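# Place washcloth in box with all six blocks on it

## Task

Get the washcloth into the box, ending with every one of the six blocks lying in or on top of the washcloth.

## Robot and tools

Robot: two arms, left_arm (base near y = +0.488 m) and right_arm (base near y = -0.404 m), each ending in a five-finger hand (left hand mirrored, right hand normal). A post stands behind them. Loose objects can occasionally get a small shove from outside.

Scene frame: origin at table-top height midway between the arms, +x out over the table, +y toward left_arm, +z up. Result positions (end_effector_position, metres), quat_wxyz and velocities are in this frame and can be off by a few cm. Hand point: a spot 0.05 m in front of the palm and 0.15 m from the wrist flange. Its +z runs along straight fingers (which reach 0.06-0.07 m past it), +y leaves the palm, +x crosses the palm away from the thumb on the right hand and toward the thumb on the left hand. A wrist bracket on the little-finger side, and the wrist itself when fingers are level, can strike things or the table.

Row layout (used by execute_actions and move): always 28 numbers, each in [-1, 1], both arms included. Left arm: dx, dy, dz, rx, ry, rz, thumb_turn, thumb_bend, index, middle, ring, little, force_limit, speed; then the same 14 for the right arm. The six pose numbers are offsets, not poses: they are measured from that arm's Hand target as it stood when the action or move began, along the Hand target's own axes. 1.0 equals 0.6 m of travel or 180 degrees; rx, ry, rz form one rotation vector. All zeros for the pose means no new arm request. Re-sending an offset moves the arm further again. Each commanded turn gets clipped to within 32 degrees of the measured orientation per step. Hand numbers are absolute positions: -1 open, +1 closed (thumb_turn +1 puts the thumb opposite the fingers). force_limit maps -1..+1 to about 0..10 N at the fingertip (0..15 N for the two thumb motors); speed rises from near zero at -1 to full at +0.48 and above. Use speed -0.94 or lower for a soft grip. To keep a hand unchanged, repeat its last sent eight numbers; before any were sent, use hand_measured plus hand_force_limit and hand_speed. A thumb-in-front grip suits objects roughly 0.035-0.065 m thick; thumb tip to index pad can pinch light items up to about 0.08 m.

execute_actions: actions is a list of actions; each action is up to 15 rows at 1/30 s each (a short table repeats its last row to 15). Every row of one action counts from the same starting Hand target. cameras picks images (cam_high, cam_low, or ["all"]); an empty actions list returns all images.

move: target is one row or up to 15 rows, all offsets from the Hand targets at the move's start (not chained). speed is m/s for the path (0.002-3.6, default 0.25; turning up to twice that in rad/s), one value or one per target. blend (m) rounds corners between listed targets; 0 stops at each. stop_force (N, 3-120, shared by both arms) ends an arm's path when its wrist sensor feels that much push against its motion; the arm then backs to where it was just before and that becomes its Hand target. With stop_force every target must carry identical hand numbers, and it is unreliable while the hand turns. zero (default true) re-zeros the sensor before the move; false keeps the old zero. blocking=false returns early and is not allowed with stop_force. Paths are straight, do not avoid obstacles, and all end together within 10 s. The move: line reports done, off_target, moving, held or fault, plus limits (paced = pose clipped, held = a check withheld steps). Moves that pass the wrist too near an arm's own base axis are refused.

wait(seconds) lets time pass; stop brakes a running move; zoom_image(camera, region [x0,y0,x1,y1], max 504x504) enlarges part of the latest image; show_instructions shows the reference pages; zero_wrist_force(arm) re-zeros that arm's sensor; finished_scene ends the scene for good.

Result lines: Hand target is the last commanded pose after clipping; the hand often rests a bit short, so send the missing gap as an offset. hand_measured, hand_stopped_by (moving, target, force, stalled, fault) and hand_load_n follow the motor order above; a load falling near 0 means the grip was lost. Wrist force/torque are in the hand's own axes, zeroed at scene start. Joint torques are raw drive outputs. MOTOR HOT warns of overheating (brakes at 85 °C).

Cameras: cam_high looks down from above (around x 0.19, z 1.15); cam_low looks in from the side at about x 1.41, y 1.18, z 0.23. Both are 896x504.

Avoid: contact torques over joint limits (wrist joints 26.6 N m) or any outside force near 150 N, each causing a 10 s arm stop; commanding targets past firm contact (arms are stiff); hitting fixed or heavy objects; the two arms or hands touching or gripping each other; dropping or releasing moving items; anything leaving the table. Long holds or stretched poses heat motors. The result must stay in place after the robot lets go.

Each tool is called after "Request:" by a JSON object that holds its "method" and its "body".

Reference images:

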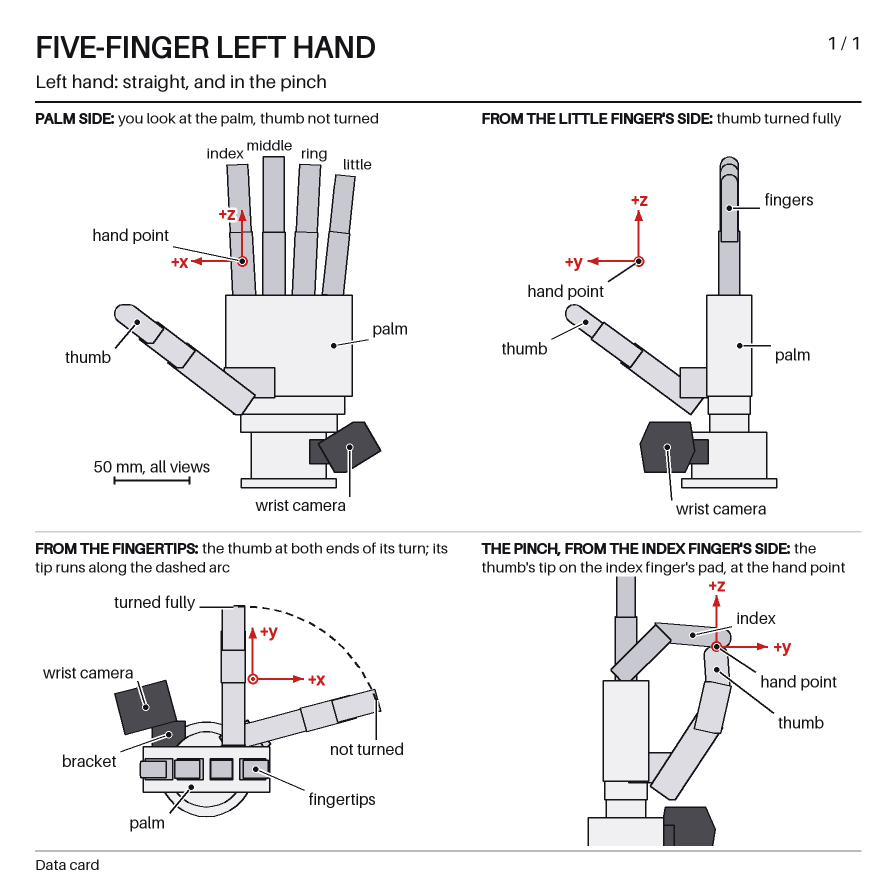

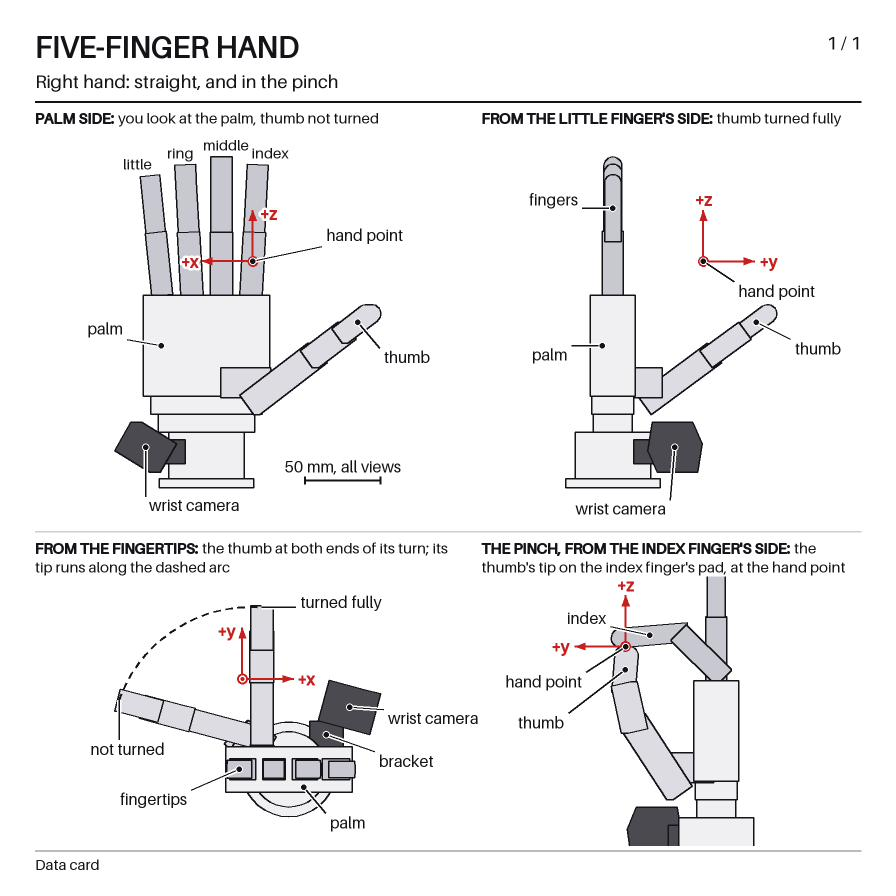

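## Session

Request:
{"method": "execute_actions", "body": {"actions": []}}

Scene clock: 0.00 s.
left_arm: end_effector_position=(+0.7111, +0.5129, +0.2485) hand_measured=(-1.000, -1.000, -1.000, -1.000, -1.000, -1.000) hand_load_n=(+0.0, +0.0, +0.0, +0.0, +0.0, +0.0) hand_stopped_by=(target, target, target, target, target, target) hand_force_limit=0.00 hand_speed=-0.80 end_effector_quat_wxyz=(+0.142, +0.659, +0.696, +0.246) | right_arm: end_effector_position=(+0.3140, -0.2661, +0.2987) hand_measured=(-1.000, -1.000, -1.000, -1.000, -1.000, -1.000) hand_load_n=(+0.0, -0.5, +0.0, +0.0, +0.0, +0.0) hand_stopped_by=(target, target, target, target, target, target) hand_force_limit=0.00 hand_speed=-0.80 end_effector_quat_wxyz=(-0.102, +0.688, -0.702, +0.152)
Joint positions: left_arm=[3.259 -2.09 -1.19 2.282 -1.636 0.134] | right_arm=[-0.062 -1.586 1.575 1.218 1.634 -3.161]
Joint velocities: within noise
Joint torques (N m): no reading
Wrist force (N): no reading
Wrist torque (N m): no reading
Wrist force, peak (N): no reading
Hand target: left_arm +0.7111, +0.5129, +0.2485; +0.142, +0.659, +0.696, +0.246 | right_arm +0.3140, -0.2661, +0.2987; -0.102, +0.688, -0.702, +0.152

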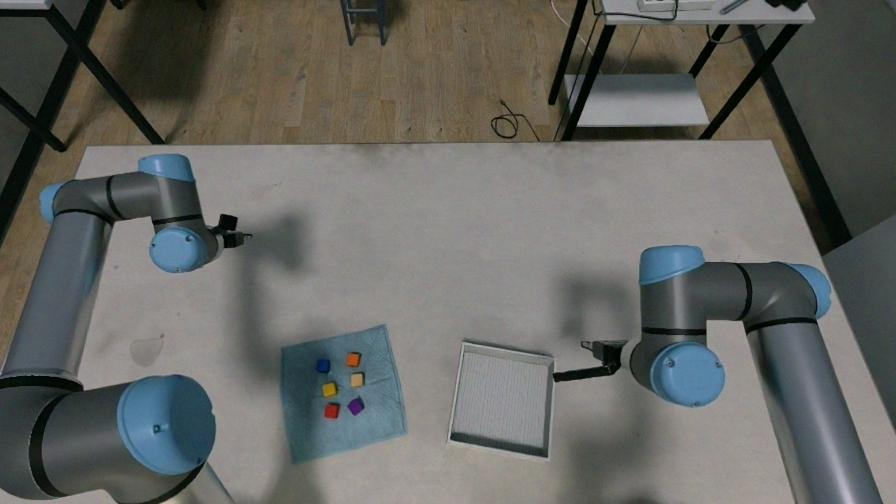

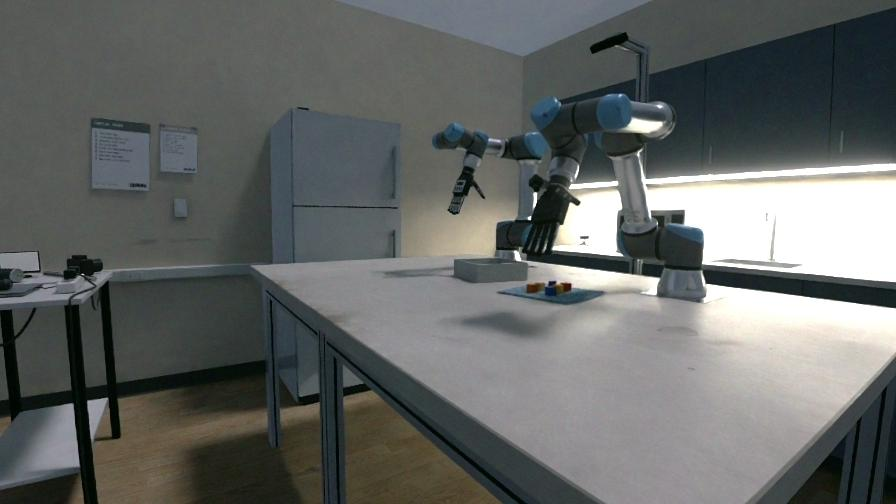

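Request:
{"method": "zoom_image", "body": {"camera": "cam_high", "region": [260, 300, 580, 480]}}

Request:
{"method": "zoom_image", "body": {"camera": "cam_low", "region": [420, 220, 620, 332]}}

Scaled by 1.575 from the camera's image (finer frame: 1280x720).

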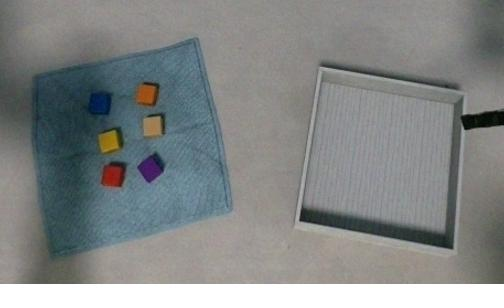

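Scaled by 2.520 from the camera's image (finer frame: 1280x720).

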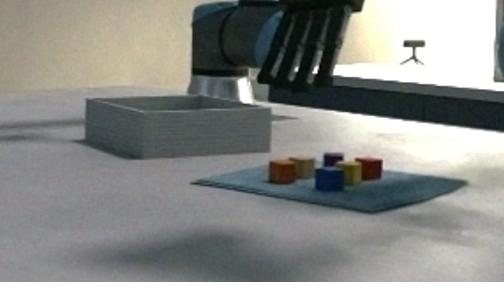

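Request:
{"method": "zoom_image", "body": {"camera": "cam_high", "region": [300, 340, 380, 430]}}

Request:
{"method": "zoom_image", "body": {"camera": "cam_low", "region": [490, 270, 610, 310]}}

Scaled by 5.600 from the camera's image (finer frame: 1280x720).

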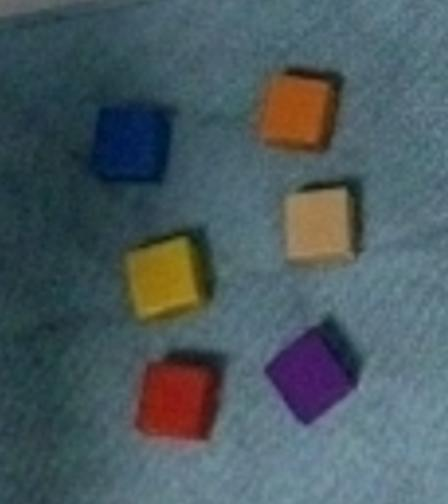

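Scaled by 4.200 from the camera's image (finer frame: 1280x720).

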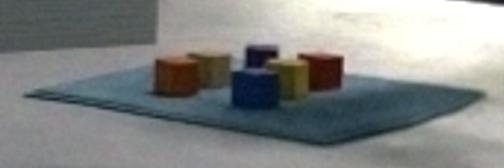

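Request:
{"method": "move", "body": {"target": [0,0,0,0,0,0,-1,-1,-1,-1,-1,-1,0,-0.8,-0.534,-0.0702,0.0765,0.2063,-0.3675,-0.3712,1,-0.3,-0.4,-0.4,-1,-1,0,0], "speed": 0.25, "cameras": ["all"]}}

Scene clock: 24.90 s.
left_arm: end_effector_position=(+0.7111, +0.5129, +0.2485) hand_measured=(-1.000, -1.000, -1.000, -1.000, -1.000, -1.000) hand_load_n=(+0.0, +0.0, +0.0, +0.0, +0.0, +0.0) hand_stopped_by=(target, target, target, target, target, target) hand_force_limit=0.00 hand_speed=-0.80 end_effector_quat_wxyz=(+0.142, +0.659, +0.696, +0.246) | right_arm: end_effector_position=(+0.3801, +0.0497, +0.2498) hand_measured=(+1.000, -0.300, -0.400, -0.400, -1.000, -1.000) hand_load_n=(+0.0, +0.0, +0.0, +0.0, +0.0, +0.0) hand_stopped_by=(target, target, target, target, target, target) hand_force_limit=0.00 hand_speed=0.00 end_effector_quat_wxyz=(-0.537, +0.843, +0.000, +0.001)
Joint positions: left_arm=[3.259 -2.09 -1.19 2.282 -1.636 0.134] | right_arm=[0.229 -1.13 1.355 0.837 0.505 -4.145]
Joint torques (N m): left_arm=[0.27 39.14 19.53 -0.92 0.12 -0.25] | right_arm=[7.95 -26.61 -24.6 3.75 -2.56 -1.9]
Wrist force (N): left_arm=[0.0 0.0 0.1] | right_arm=[0.7 1.7 -1.7]
Wrist torque (N m): left_arm=[0.00 0.00 -0.01] | right_arm=[0.28 -0.08 0.29]
Wrist force, peak (N): left_arm=[0.4 0.3 0.1] | right_arm=[0.6 1.9 -1.9]
Hand target: left_arm +0.7111, +0.5129, +0.2485; +0.142, +0.659, +0.696, +0.246 | right_arm +0.3801, +0.0497, +0.2497; -0.537, +0.843, +0.000, +0.001
Off the commanded pose: left_arm 0.000 m, 0 deg | right_arm 0.000 m, 0 deg.
move: done

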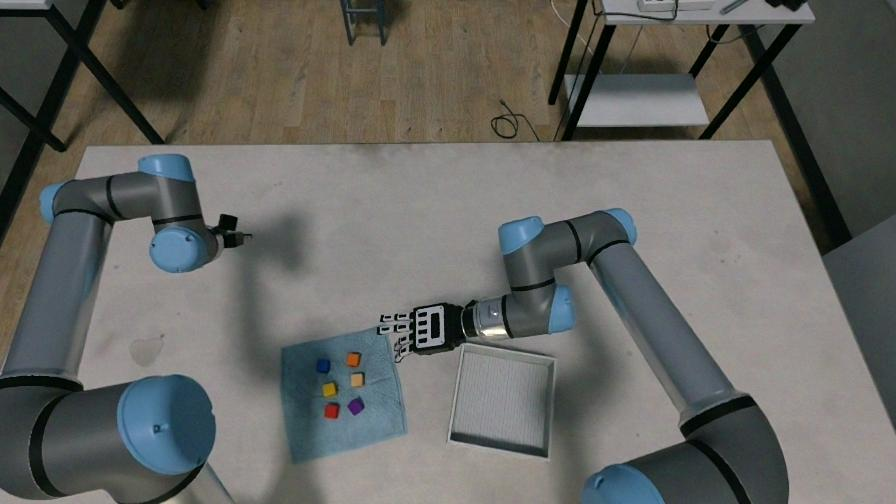

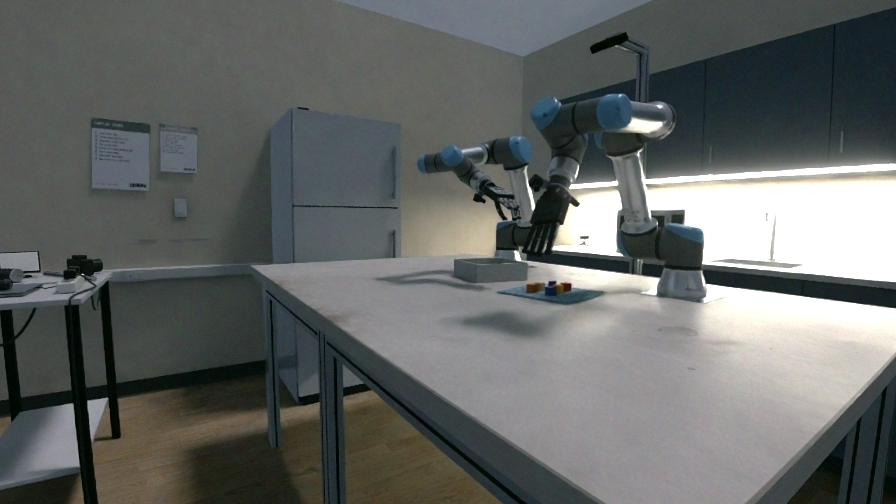

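Request:
{"method": "zoom_image", "body": {"camera": "cam_high", "region": [340, 270, 500, 380]}}

Request:
{"method": "zoom_image", "body": {"camera": "cam_low", "region": [400, 120, 620, 310]}}

Scaled by 3.150 from the camera's image (finer frame: 1280x720).

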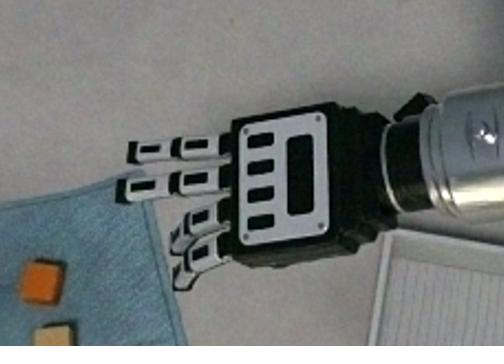

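Scaled by 2.291 from the camera's image (finer frame: 1280x720).

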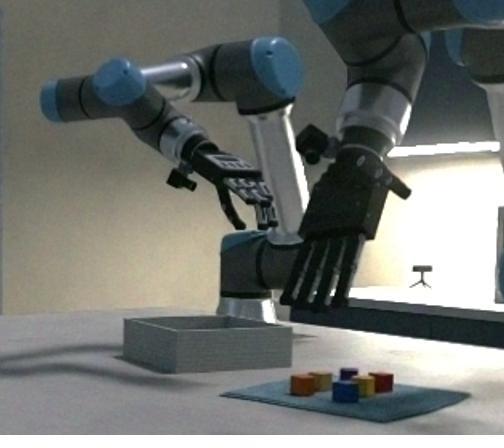

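Request:
{"method": "move", "body": {"target": [0,0,0,0,0,0,-1,-1,-1,-1,-1,-1,0,-0.8,-0.0383,0.0695,0.4425,0,0,0,1,-0.44,-0.4,-0.4,-1,-1,0,0], "speed": 0.25, "cameras": ["all"]}}

Request:
{"method": "zoom_image", "body": {"camera": "cam_high", "region": [280, 320, 440, 430]}}

Request:
{"method": "zoom_image", "body": {"camera": "cam_low", "region": [460, 220, 640, 320]}}

Scene clock: 33.17 s.
left_arm: end_effector_position=(+0.7111, +0.5129, +0.2485) hand_measured=(-1.000, -1.000, -1.000, -1.000, -1.000, -1.000) hand_load_n=(+0.0, +0.0, +0.0, +0.5, +0.0, +0.0) hand_stopped_by=(target, target, target, target, target, target) hand_force_limit=0.00 hand_speed=-0.80 end_effector_quat_wxyz=(+0.142, +0.659, +0.696, +0.246) | right_arm: end_effector_position=(+0.3575, +0.2727, +0.0997) hand_measured=(+1.000, -0.440, -0.400, -0.400, -1.000, -1.000) hand_load_n=(+0.0, +0.0, +0.0, +0.0, +0.0, +0.0) hand_stopped_by=(target, target, target, target, target, target) hand_force_limit=0.00 hand_speed=0.00 end_effector_quat_wxyz=(-0.537, +0.843, +0.000, +0.001)
Joint positions: left_arm=[3.259 -2.09 -1.19 2.282 -1.636 0.134] | right_arm=[0.619 -0.794 1.12 0.329 0.767 -3.647]
Joint torques (N m): left_arm=[0.34 38.92 19.94 -0.75 0.18 -0.19] | right_arm=[7.94 -40.07 -25.09 2.45 1 1.71]
Wrist force (N): left_arm=[0.2 0.1 -0.1] | right_arm=[0.7 1.5 -1.9]
Wrist torque (N m): left_arm=[0.03 -0.04 0.00] | right_arm=[0.26 -0.10 0.17]
Wrist force, peak (N): left_arm=[0.4 0.2 -0.2] | right_arm=[0.7 1.5 -2.9]
Hand target: left_arm +0.7111, +0.5129, +0.2485; +0.142, +0.659, +0.696, +0.246 | right_arm +0.3575, +0.2727, +0.0997; -0.537, +0.843, +0.000, +0.001
Off the commanded pose: left_arm 0.000 m, 0 deg | right_arm 0.000 m, 0 deg.
move: done

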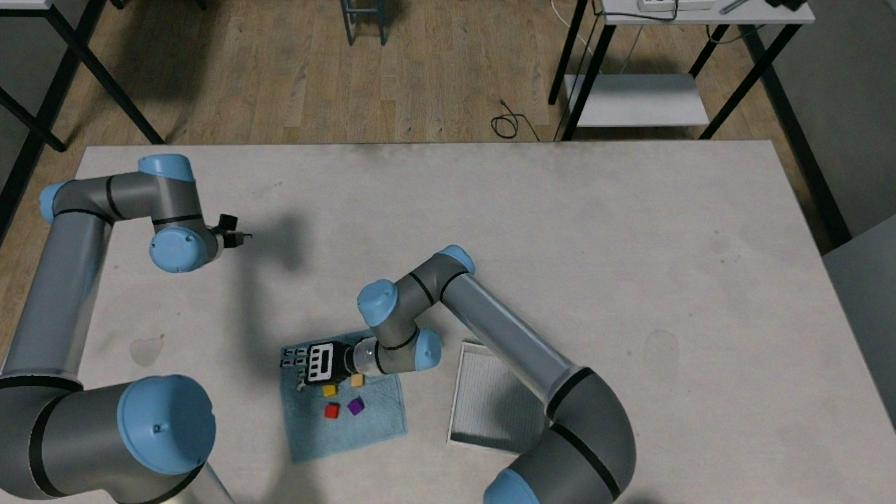

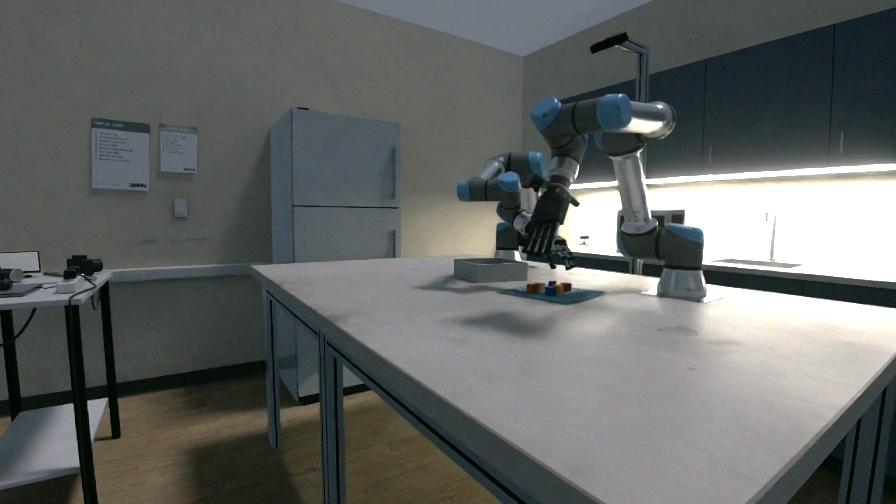

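Scaled by 3.150 from the camera's image (finer frame: 1280x720).

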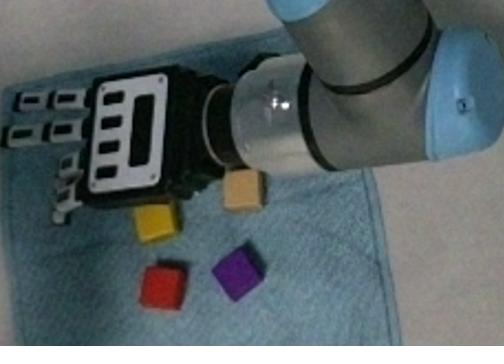

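Scaled by 2.800 from the camera's image (finer frame: 1280x720).

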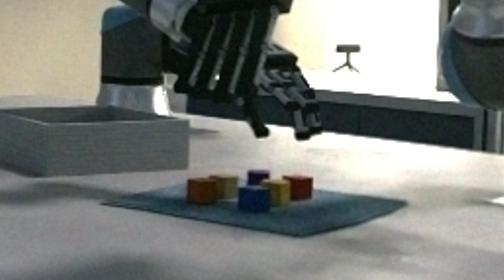

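Request:
{"method": "move", "body": {"target": [0,0,0,0,0,0,-1,-1,-1,-1,-1,-1,0,-0.8,0,0.1057,0.0493,0,0,0,1,-0.44,-0.4,-0.4,-1,-1,0,0], "speed": 0.1, "stop_force": 5, "cameras": ["all"]}}

Request:
{"method": "zoom_image", "body": {"camera": "cam_high", "region": [280, 320, 440, 430]}}

Request:
{"method": "zoom_image", "body": {"camera": "cam_low", "region": [500, 250, 620, 310]}}

Scene clock: 35.87 s.
left_arm: end_effector_position=(+0.7111, +0.5129, +0.2485) hand_measured=(-1.000, -1.000, -1.000, -1.000, -1.000, -1.000) hand_load_n=(+0.0, +0.0, +0.0, +0.0, +0.0, +0.0) hand_stopped_by=(target, target, target, target, target, target) hand_force_limit=0.00 hand_speed=-0.80 end_effector_quat_wxyz=(+0.142, +0.659, +0.696, +0.246) | right_arm: end_effector_position=(+0.3575, +0.2727, +0.0297) hand_measured=(+1.000, -0.440, -0.400, -0.400, -1.000, -1.000) hand_load_n=(+0.0, +0.0, +0.0, +0.0, +0.0, +0.0) hand_stopped_by=(target, target, target, target, target, target) hand_force_limit=0.00 hand_speed=0.00 end_effector_quat_wxyz=(-0.537, +0.843, +0.000, +0.001)
Joint positions: left_arm=[3.259 -2.09 -1.19 2.282 -1.636 0.134] | right_arm=[0.619 -0.724 1.185 0.194 0.767 -3.647]
Joint torques (N m): left_arm=[0.07 38.69 19.73 -0.73 0.2 -0.14] | right_arm=[6.97 -41.14 -7.39 -1.34 0.8 1.65]
Wrist force (N): left_arm=[0.3 -0.1 0.0] | right_arm=[0.7 1.3 -1.8]
Wrist torque (N m): left_arm=[-0.01 -0.05 0.01] | right_arm=[0.22 -0.10 0.17]
Wrist force, peak (N): left_arm=[0.5 0.3 0.1] | right_arm=[1.0 1.6 -2.1]
Hand target: left_arm +0.7111, +0.5129, +0.2485; +0.142, +0.659, +0.696, +0.246 | right_arm +0.3575, +0.2727, +0.0297; -0.537, +0.843, +0.000, +0.001
Off the commanded pose: left_arm 0.000 m, 0 deg | right_arm 0.000 m, 0 deg.
move: done

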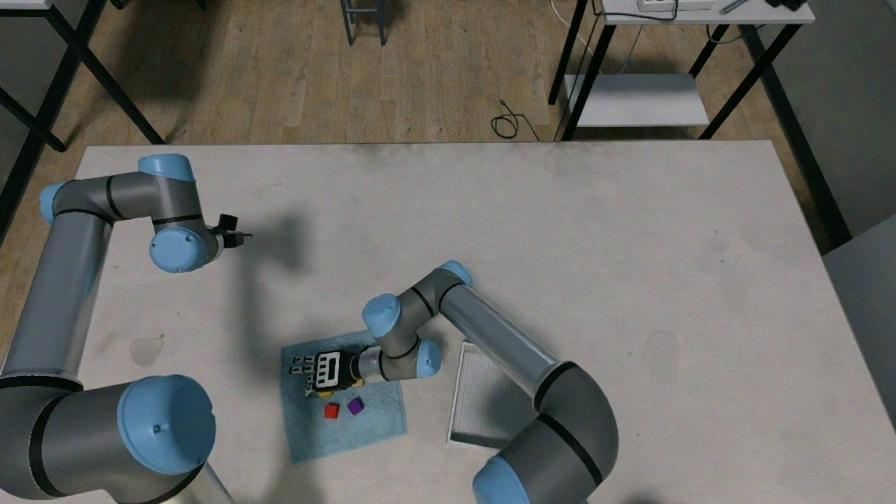

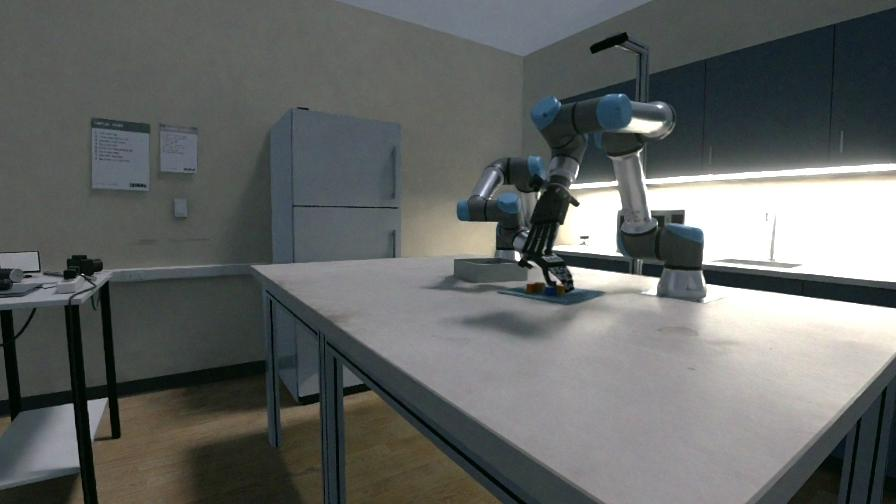

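Scaled by 3.150 from the camera's image (finer frame: 1280x720).

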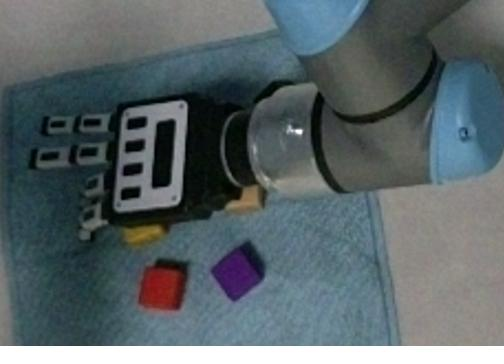

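Scaled by 4.200 from the camera's image (finer frame: 1280x720).

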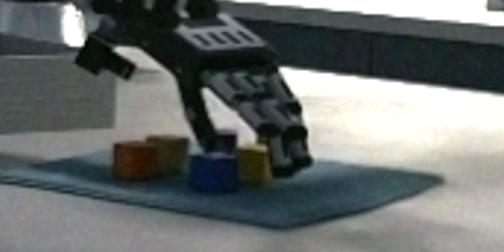

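Request:
{"method": "move", "body": {"target": [[0,0,0,0,0,0,-1,-1,-1,-1,-1,-1,0,-0.8,0,0.0116,0.0054,0,0,0,1,-0.44,-0.4,-0.4,-1,-1,0,0],[0,0,0,0,0,0,-1,-1,-1,-1,-1,-1,0,-0.8,0,0.0116,0.0054,0,0,0,1,-0.25,0.15,0.15,-1,-1,-0.5,-0.7]], "speed": 0.05, "cameras": ["all"]}}

Request:
{"method": "zoom_image", "body": {"camera": "cam_high", "region": [280, 320, 440, 430]}}

Request:
{"method": "zoom_image", "body": {"camera": "cam_low", "region": [500, 250, 620, 310]}}

Scene clock: 38.20 s.
left_arm: end_effector_position=(+0.7111, +0.5129, +0.2485) hand_measured=(-1.000, -1.000, -1.000, -1.000, -1.000, -1.000) hand_load_n=(+0.0, +0.0, +0.0, +0.0, +0.0, +0.0) hand_stopped_by=(target, target, target, target, target, target) hand_force_limit=0.00 hand_speed=-0.80 end_effector_quat_wxyz=(+0.142, +0.659, +0.696, +0.246) | right_arm: end_effector_position=(+0.3575, +0.2727, +0.0221) hand_measured=(+1.000, -0.258, -0.044, -0.238, -1.000, -1.000) hand_load_n=(+0.0, +4.5, +4.5, +2.0, +0.0, +0.0) hand_stopped_by=(target, force, force, force, target, target) hand_force_limit=-0.50 hand_speed=-0.70 end_effector_quat_wxyz=(-0.537, +0.843, +0.000, +0.001)
Joint positions: left_arm=[3.259 -2.09 -1.19 2.282 -1.636 0.134] | right_arm=[0.619 -0.716 1.19 0.18 0.767 -3.647]
Joint torques (N m): left_arm=[0.45 39.07 19.77 -0.8 0.21 -0.17] | right_arm=[2.63 -40.46 -6.81 0.3 -0.31 -0.97]
Wrist force (N): left_arm=[0.3 0.0 0.1] | right_arm=[0.6 -3.4 -2.9]
Wrist torque (N m): left_arm=[0.00 -0.04 0.02] | right_arm=[0.11 -0.06 0.05]
Wrist force, peak (N): left_arm=[0.2 -0.1 0.5] | right_arm=[0.6 -3.7 -3.1]
Hand target: left_arm +0.7111, +0.5129, +0.2485; +0.142, +0.659, +0.696, +0.246 | right_arm +0.3575, +0.2727, +0.0220; -0.537, +0.843, +0.000, +0.001
Off the commanded pose: left_arm 0.000 m, 0 deg | right_arm 0.000 m, 0 deg.
move: done

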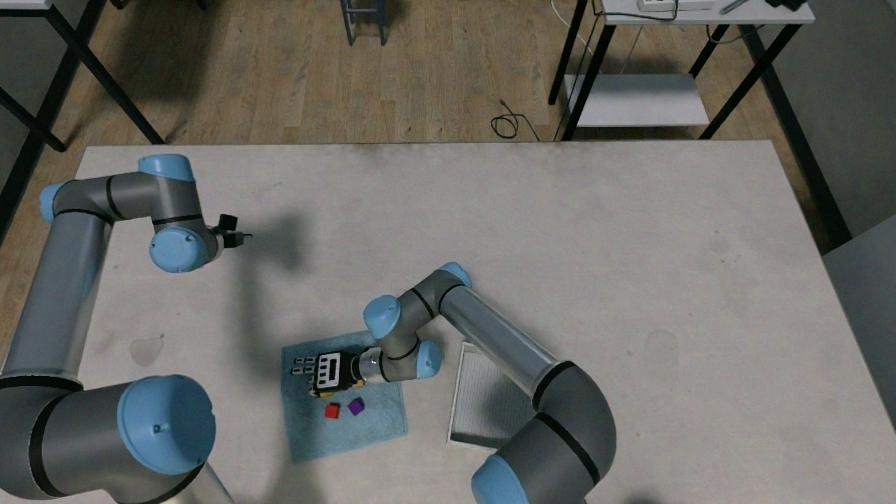

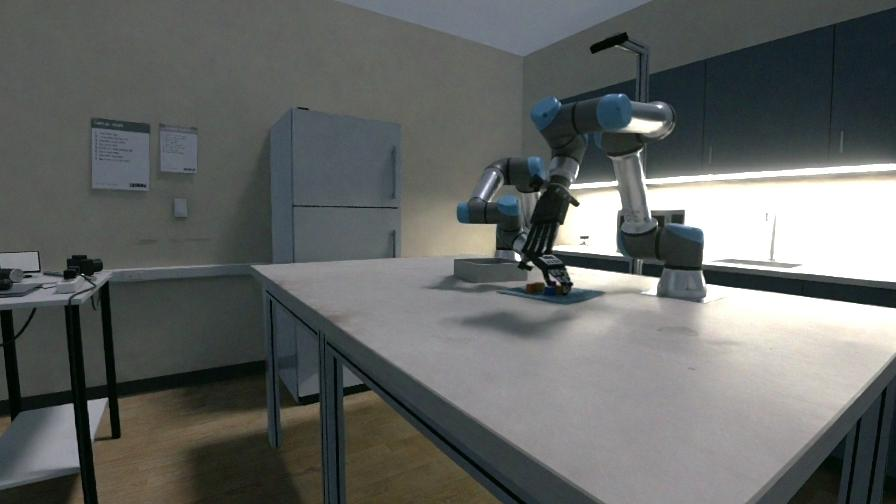

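Scaled by 3.150 from the camera's image (finer frame: 1280x720).

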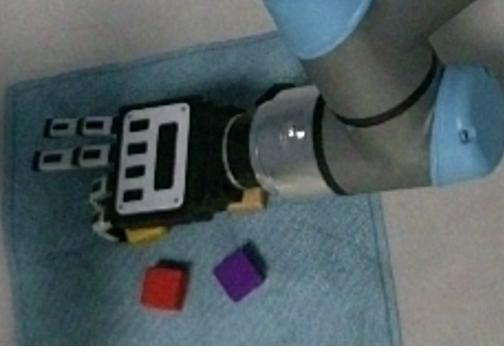

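Scaled by 4.200 from the camera's image (finer frame: 1280x720).

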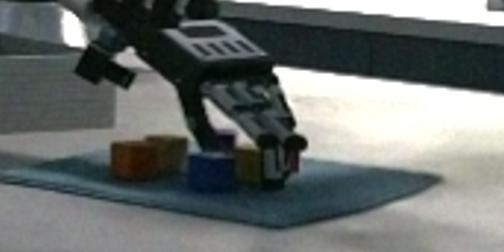

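Request:
{"method": "move", "body": {"target": [0,0,0,0,0,0,-1,-1,-1,-1,-1,-1,0,-0.8,0,-0.0755,-0.0352,0,0,0,1,-0.25,0.15,0.15,-1,-1,-0.5,-0.7], "speed": 0.08, "cameras": ["all"]}}

Request:
{"method": "zoom_image", "body": {"camera": "cam_high", "region": [280, 320, 440, 430]}}

Request:
{"method": "zoom_image", "body": {"camera": "cam_low", "region": [500, 250, 620, 310]}}

Scene clock: 39.87 s.
left_arm: end_effector_position=(+0.7111, +0.5129, +0.2485) hand_measured=(-1.000, -1.000, -1.000, -1.000, -1.000, -1.000) hand_load_n=(+0.0, +0.0, +0.0, +0.0, +0.0, +0.0) hand_stopped_by=(target, target, target, target, target, target) hand_force_limit=0.00 hand_speed=-0.80 end_effector_quat_wxyz=(+0.142, +0.659, +0.696, +0.246) | right_arm: end_effector_position=(+0.3575, +0.2728, +0.0720) hand_measured=(+1.000, -0.258, -0.044, -0.236, -1.000, -1.000) hand_load_n=(-0.5, +4.5, +4.5, +0.0, +0.0, +0.0) hand_stopped_by=(target, force, force, force, target, target) hand_force_limit=-0.50 hand_speed=-0.70 end_effector_quat_wxyz=(-0.537, +0.843, +0.000, +0.001)
Joint positions: left_arm=[3.259 -2.09 -1.19 2.282 -1.636 0.134] | right_arm=[0.619 -0.769 1.15 0.274 0.767 -3.647]
Joint torques (N m): left_arm=[0.05 38.85 19.85 -0.73 0.23 -0.19] | right_arm=[1.16 -67.79 -25.01 2.57 -1.01 -1.76]
Wrist force (N): left_arm=[0.1 0.0 0.0] | right_arm=[0.5 1.7 -1.9]
Wrist torque (N m): left_arm=[0.00 -0.02 0.00] | right_arm=[0.29 -0.05 0.20]
Wrist force, peak (N): left_arm=[0.4 -0.2 -0.3] | right_arm=[0.7 -3.5 -3.2]
Hand target: left_arm +0.7111, +0.5129, +0.2485; +0.142, +0.659, +0.696, +0.246 | right_arm +0.3575, +0.2727, +0.0720; -0.537, +0.843, +0.000, +0.001
Off the commanded pose: left_arm 0.000 m, 0 deg | right_arm 0.000 m, 0 deg.
move: done

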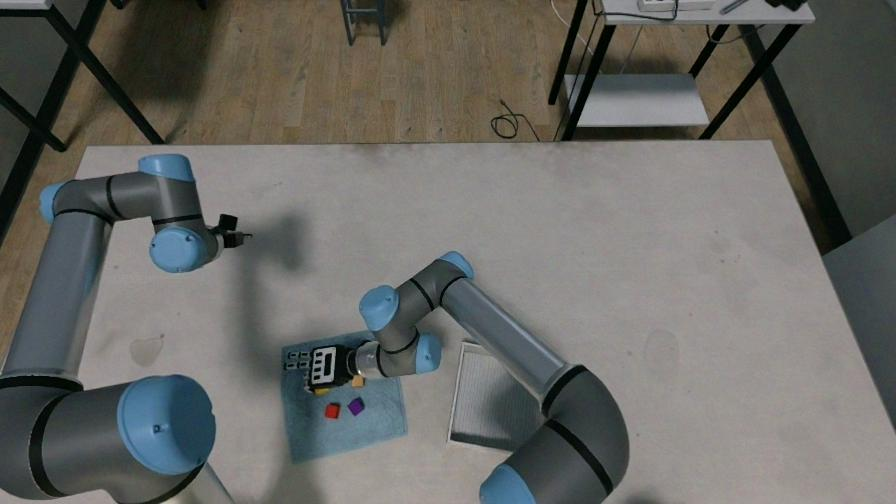

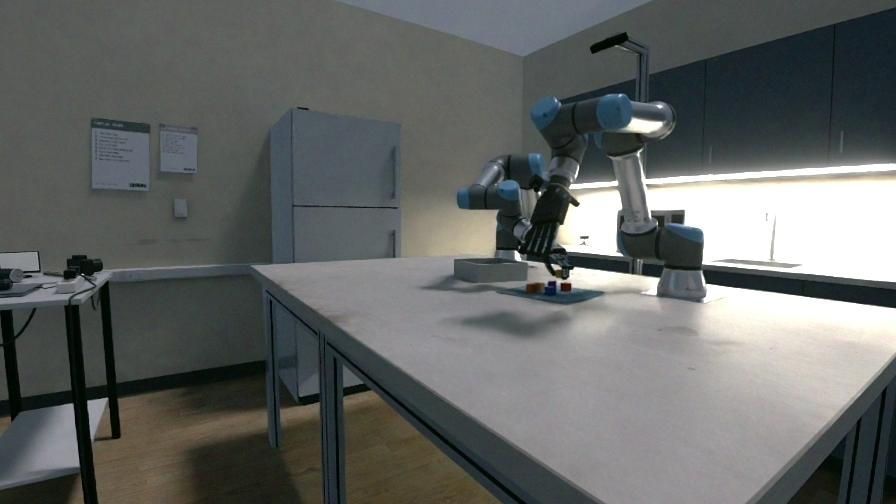

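Scaled by 3.150 from the camera's image (finer frame: 1280x720).

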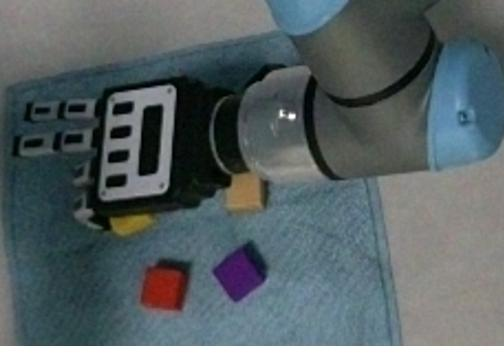

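Scaled by 4.200 from the camera's image (finer frame: 1280x720).

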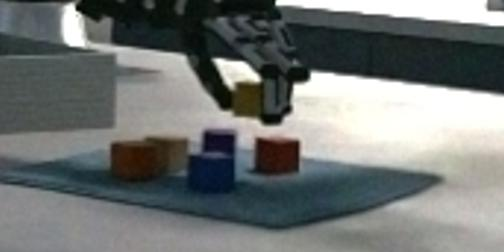

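Request:
{"method": "move", "body": {"target": [[0,0,0,0,0,0,-1,-1,-1,-1,-1,-1,0,-0.8,0,-0.0876,-0.0409,0,0,0,1,-0.25,0.15,0.15,-1,-1,-0.5,-0.7],[0,0,0,0,0,0,-1,-1,-1,-1,-1,-1,0,-0.8,0.2708,0.2805,-0.8304,0,0,0,1,-0.25,0.15,0.15,-1,-1,-0.5,-0.7],[0,0,0,0,0,0,-1,-1,-1,-1,-1,-1,0,-0.8,0.2708,0.4240,-0.7635,0,0,0,1,-0.25,0.15,0.15,-1,-1,-0.5,-0.7]], "speed": [0.15,0.3,0.12], "blend": [0.03,0.03,0], "cameras": ["all"]}}

Request:
{"method": "zoom_image", "body": {"camera": "cam_low", "region": [400, 200, 620, 310]}}

Scene clock: 45.00 s.
left_arm: end_effector_position=(+0.7111, +0.5129, +0.2485) hand_measured=(-1.000, -1.000, -1.000, -1.000, -1.000, -1.000) hand_load_n=(+0.0, +0.0, +0.0, +0.0, +0.0, +0.0) hand_stopped_by=(target, target, target, target, target, target) hand_force_limit=0.00 hand_speed=-0.80 end_effector_quat_wxyz=(+0.142, +0.659, +0.696, +0.246) | right_arm: end_effector_position=(+0.5193, -0.2502, +0.0353) hand_measured=(+1.000, -0.258, -0.044, -0.236, -1.000, -1.000) hand_load_n=(-0.5, +4.5, +5.0, +0.0, +0.0, +0.0) hand_stopped_by=(target, force, force, force, target, target) hand_force_limit=-0.50 hand_speed=-0.70 end_effector_quat_wxyz=(-0.537, +0.843, +0.000, +0.001)
Joint positions: left_arm=[3.259 -2.09 -1.19 2.282 -1.636 0.134] | right_arm=[-0.354 -0.616 1.365 1.414 0.535 -5.378]
Joint torques (N m): left_arm=[0.81 38.67 19.88 -0.64 0.23 -0.15] | right_arm=[7.71 -38.09 -19.53 0.49 -2.43 1.69]
Wrist force (N): left_arm=[0.0 -0.3 0.2] | right_arm=[0.7 1.5 -2.2]
Wrist torque (N m): left_arm=[-0.05 0.00 0.00] | right_arm=[0.30 -0.09 0.18]
Wrist force, peak (N): left_arm=[0.4 0.3 -0.2] | right_arm=[1.1 1.8 -3.5]
Hand target: left_arm +0.7111, +0.5129, +0.2485; +0.142, +0.659, +0.696, +0.246 | right_arm +0.5193, -0.2502, +0.0352; -0.537, +0.843, +0.000, +0.001
Off the commanded pose: left_arm 0.000 m, 0 deg | right_arm 0.000 m, 0 deg.
move: done; blend cut to 0.029 m at target 1

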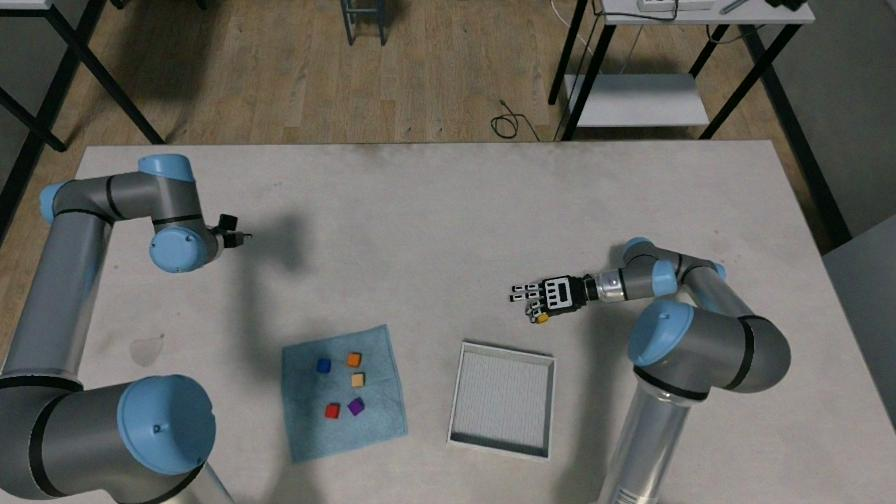

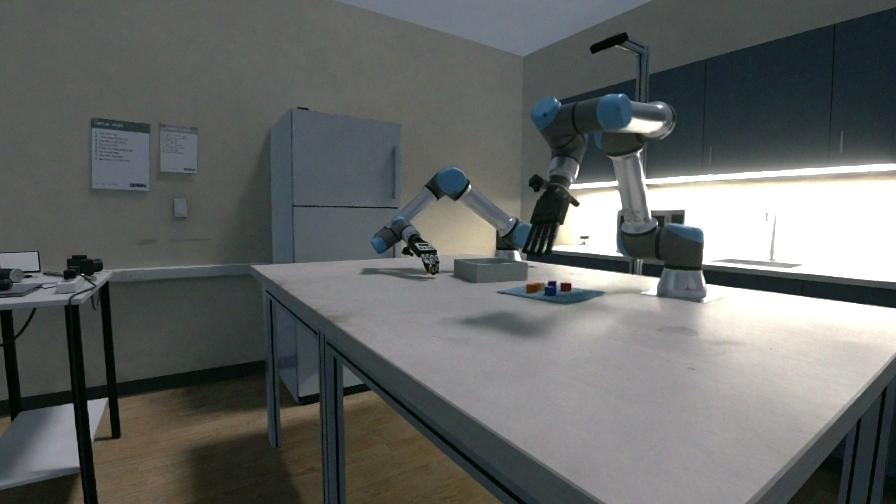

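Scaled by 2.291 from the camera's image (finer frame: 1280x720).

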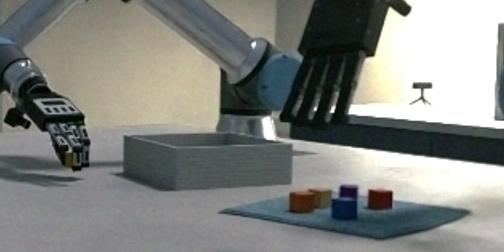

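Request:
{"method": "move", "body": {"target": [0,0,0,0,0,0,-1,-1,-1,-1,-1,-1,0,-0.8,0,0.0169,0.0079,0,0,0,1,-0.25,0.15,0.15,-1,-1,-0.5,-0.7], "speed": 0.05, "cameras": []}}

Request:
{"method": "move", "body": {"target": [0,0,0,0,0,0,-1,-1,-1,-1,-1,-1,0,-0.8,0,0.0091,0.0042,0,0,0,1,-0.25,0.15,0.15,-1,-1,-0.5,-0.7], "speed": 0.004, "stop_force": 3, "cameras": ["cam_high","cam_low"]}}

Request:
{"method": "zoom_image", "body": {"camera": "cam_high", "region": [490, 260, 600, 340]}}

Request:
{"method": "zoom_image", "body": {"camera": "cam_low", "region": [400, 220, 520, 290]}}

Scene clock: 46.47 s.
left_arm: end_effector_position=(+0.7111, +0.5129, +0.2485) hand_measured=(-1.000, -1.000, -1.000, -1.000, -1.000, -1.000) hand_load_n=(+0.0, +0.0, +0.0, +0.0, +0.0, +0.0) hand_stopped_by=(target, target, target, target, target, target) hand_force_limit=0.00 hand_speed=-0.80 end_effector_quat_wxyz=(+0.142, +0.659, +0.696, +0.246) | right_arm: end_effector_position=(+0.5194, -0.2502, +0.0241) hand_measured=(+1.000, -0.258, -0.044, -0.236, -1.000, -1.000) hand_load_n=(-0.5, +4.5, +4.5, +0.0, +0.0, +0.0) hand_stopped_by=(target, force, force, force, target, target) hand_force_limit=-0.50 hand_speed=-0.70 end_effector_quat_wxyz=(-0.537, +0.843, +0.000, +0.001)
Joint positions: left_arm=[3.259 -2.09 -1.19 2.282 -1.636 0.134] | right_arm=[-0.354 -0.597 1.363 1.398 0.535 -5.378]
Joint torques (N m): left_arm=[0.91 38.84 19.34 -0.69 0.31 -0.13] | right_arm=[7.96 -38.95 -18.97 0.46 -2.2 0.46]
Wrist force (N): left_arm=[0.1 0.4 -0.1] | right_arm=[0.6 1.5 -2.2]
Wrist torque (N m): left_arm=[0.07 -0.02 -0.01] | right_arm=[0.29 -0.08 0.16]
Wrist force, peak (N): left_arm=[0.1 0.2 0.4] | right_arm=[0.8 1.5 -2.5]
Hand target: left_arm +0.7111, +0.5129, +0.2485; +0.142, +0.659, +0.696, +0.246 | right_arm +0.5194, -0.2501, +0.0240; -0.537, +0.843, +0.000, +0.001
Off the commanded pose: left_arm 0.000 m, 0 deg | right_arm 0.000 m, 0 deg.
move: done

Scene clock: 48.63 s.
left_arm: end_effector_position=(+0.7111, +0.5129, +0.2485) hand_measured=(-1.000, -1.000, -1.000, -1.000, -1.000, -1.000) hand_load_n=(+0.0, +0.0, +0.0, +0.0, +0.0, +0.5) hand_stopped_by=(target, target, target, target, target, target) hand_force_limit=0.00 hand_speed=-0.80 end_effector_quat_wxyz=(+0.142, +0.659, +0.696, +0.246) | right_arm: end_effector_position=(+0.5194, -0.2502, +0.0181) hand_measured=(+1.000, -0.258, -0.044, -0.236, -1.000, -1.000) hand_load_n=(+0.0, +4.5, +4.5, +0.0, +0.0, +0.0) hand_stopped_by=(target, force, force, force, target, target) hand_force_limit=-0.50 hand_speed=-0.70 end_effector_quat_wxyz=(-0.537, +0.843, +0.000, +0.001)
Joint positions: left_arm=[3.259 -2.09 -1.19 2.282 -1.636 0.134] | right_arm=[-0.354 -0.587 1.362 1.389 0.535 -5.378]
Joint torques (N m): left_arm=[-0.07 38.87 19.25 -0.69 0.25 -0.23] | right_arm=[0.08 -49.82 -16.39 2.03 -1.41 -0.52]
Wrist force (N): left_arm=[0.3 0.2 -0.2] | right_arm=[0.2 -2.7 -4.3]
Wrist torque (N m): left_arm=[0.05 -0.05 0.00] | right_arm=[0.17 -0.01 0.05]
Wrist force, peak (N): left_arm=[0.2 0.0 -0.4] | right_arm=[0.1 -2.7 -4.5]
Hand target: left_arm +0.7111, +0.5129, +0.2485; +0.142, +0.659, +0.696, +0.246 | right_arm +0.5194, -0.2502, +0.0182; -0.537, +0.843, +0.000, +0.001
Off the commanded pose: left_arm 0.000 m, 0 deg | right_arm 0.000 m, 0 deg.
move: contact (right_arm)

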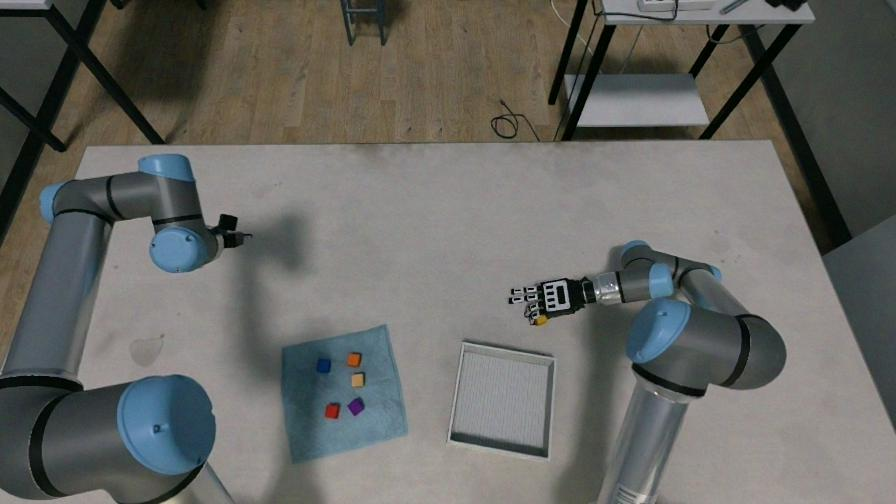

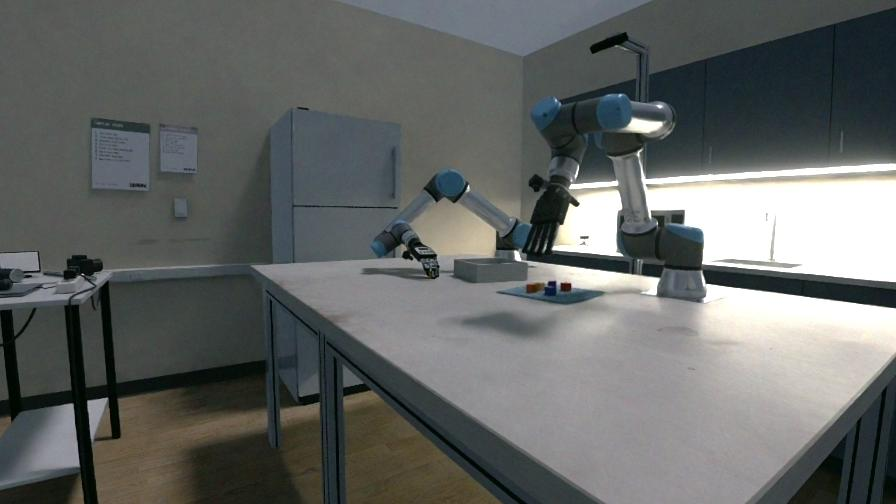

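Scaled by 4.582 from the camera's image (finer frame: 1280x720).

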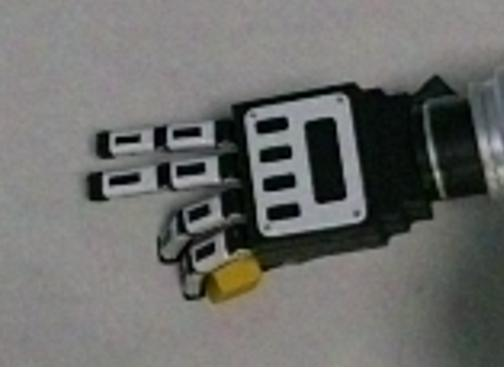

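Scaled by 4.200 from the camera's image (finer frame: 1280x720).

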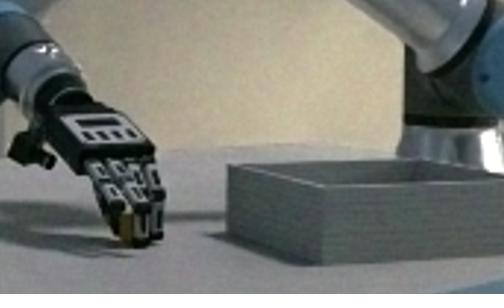

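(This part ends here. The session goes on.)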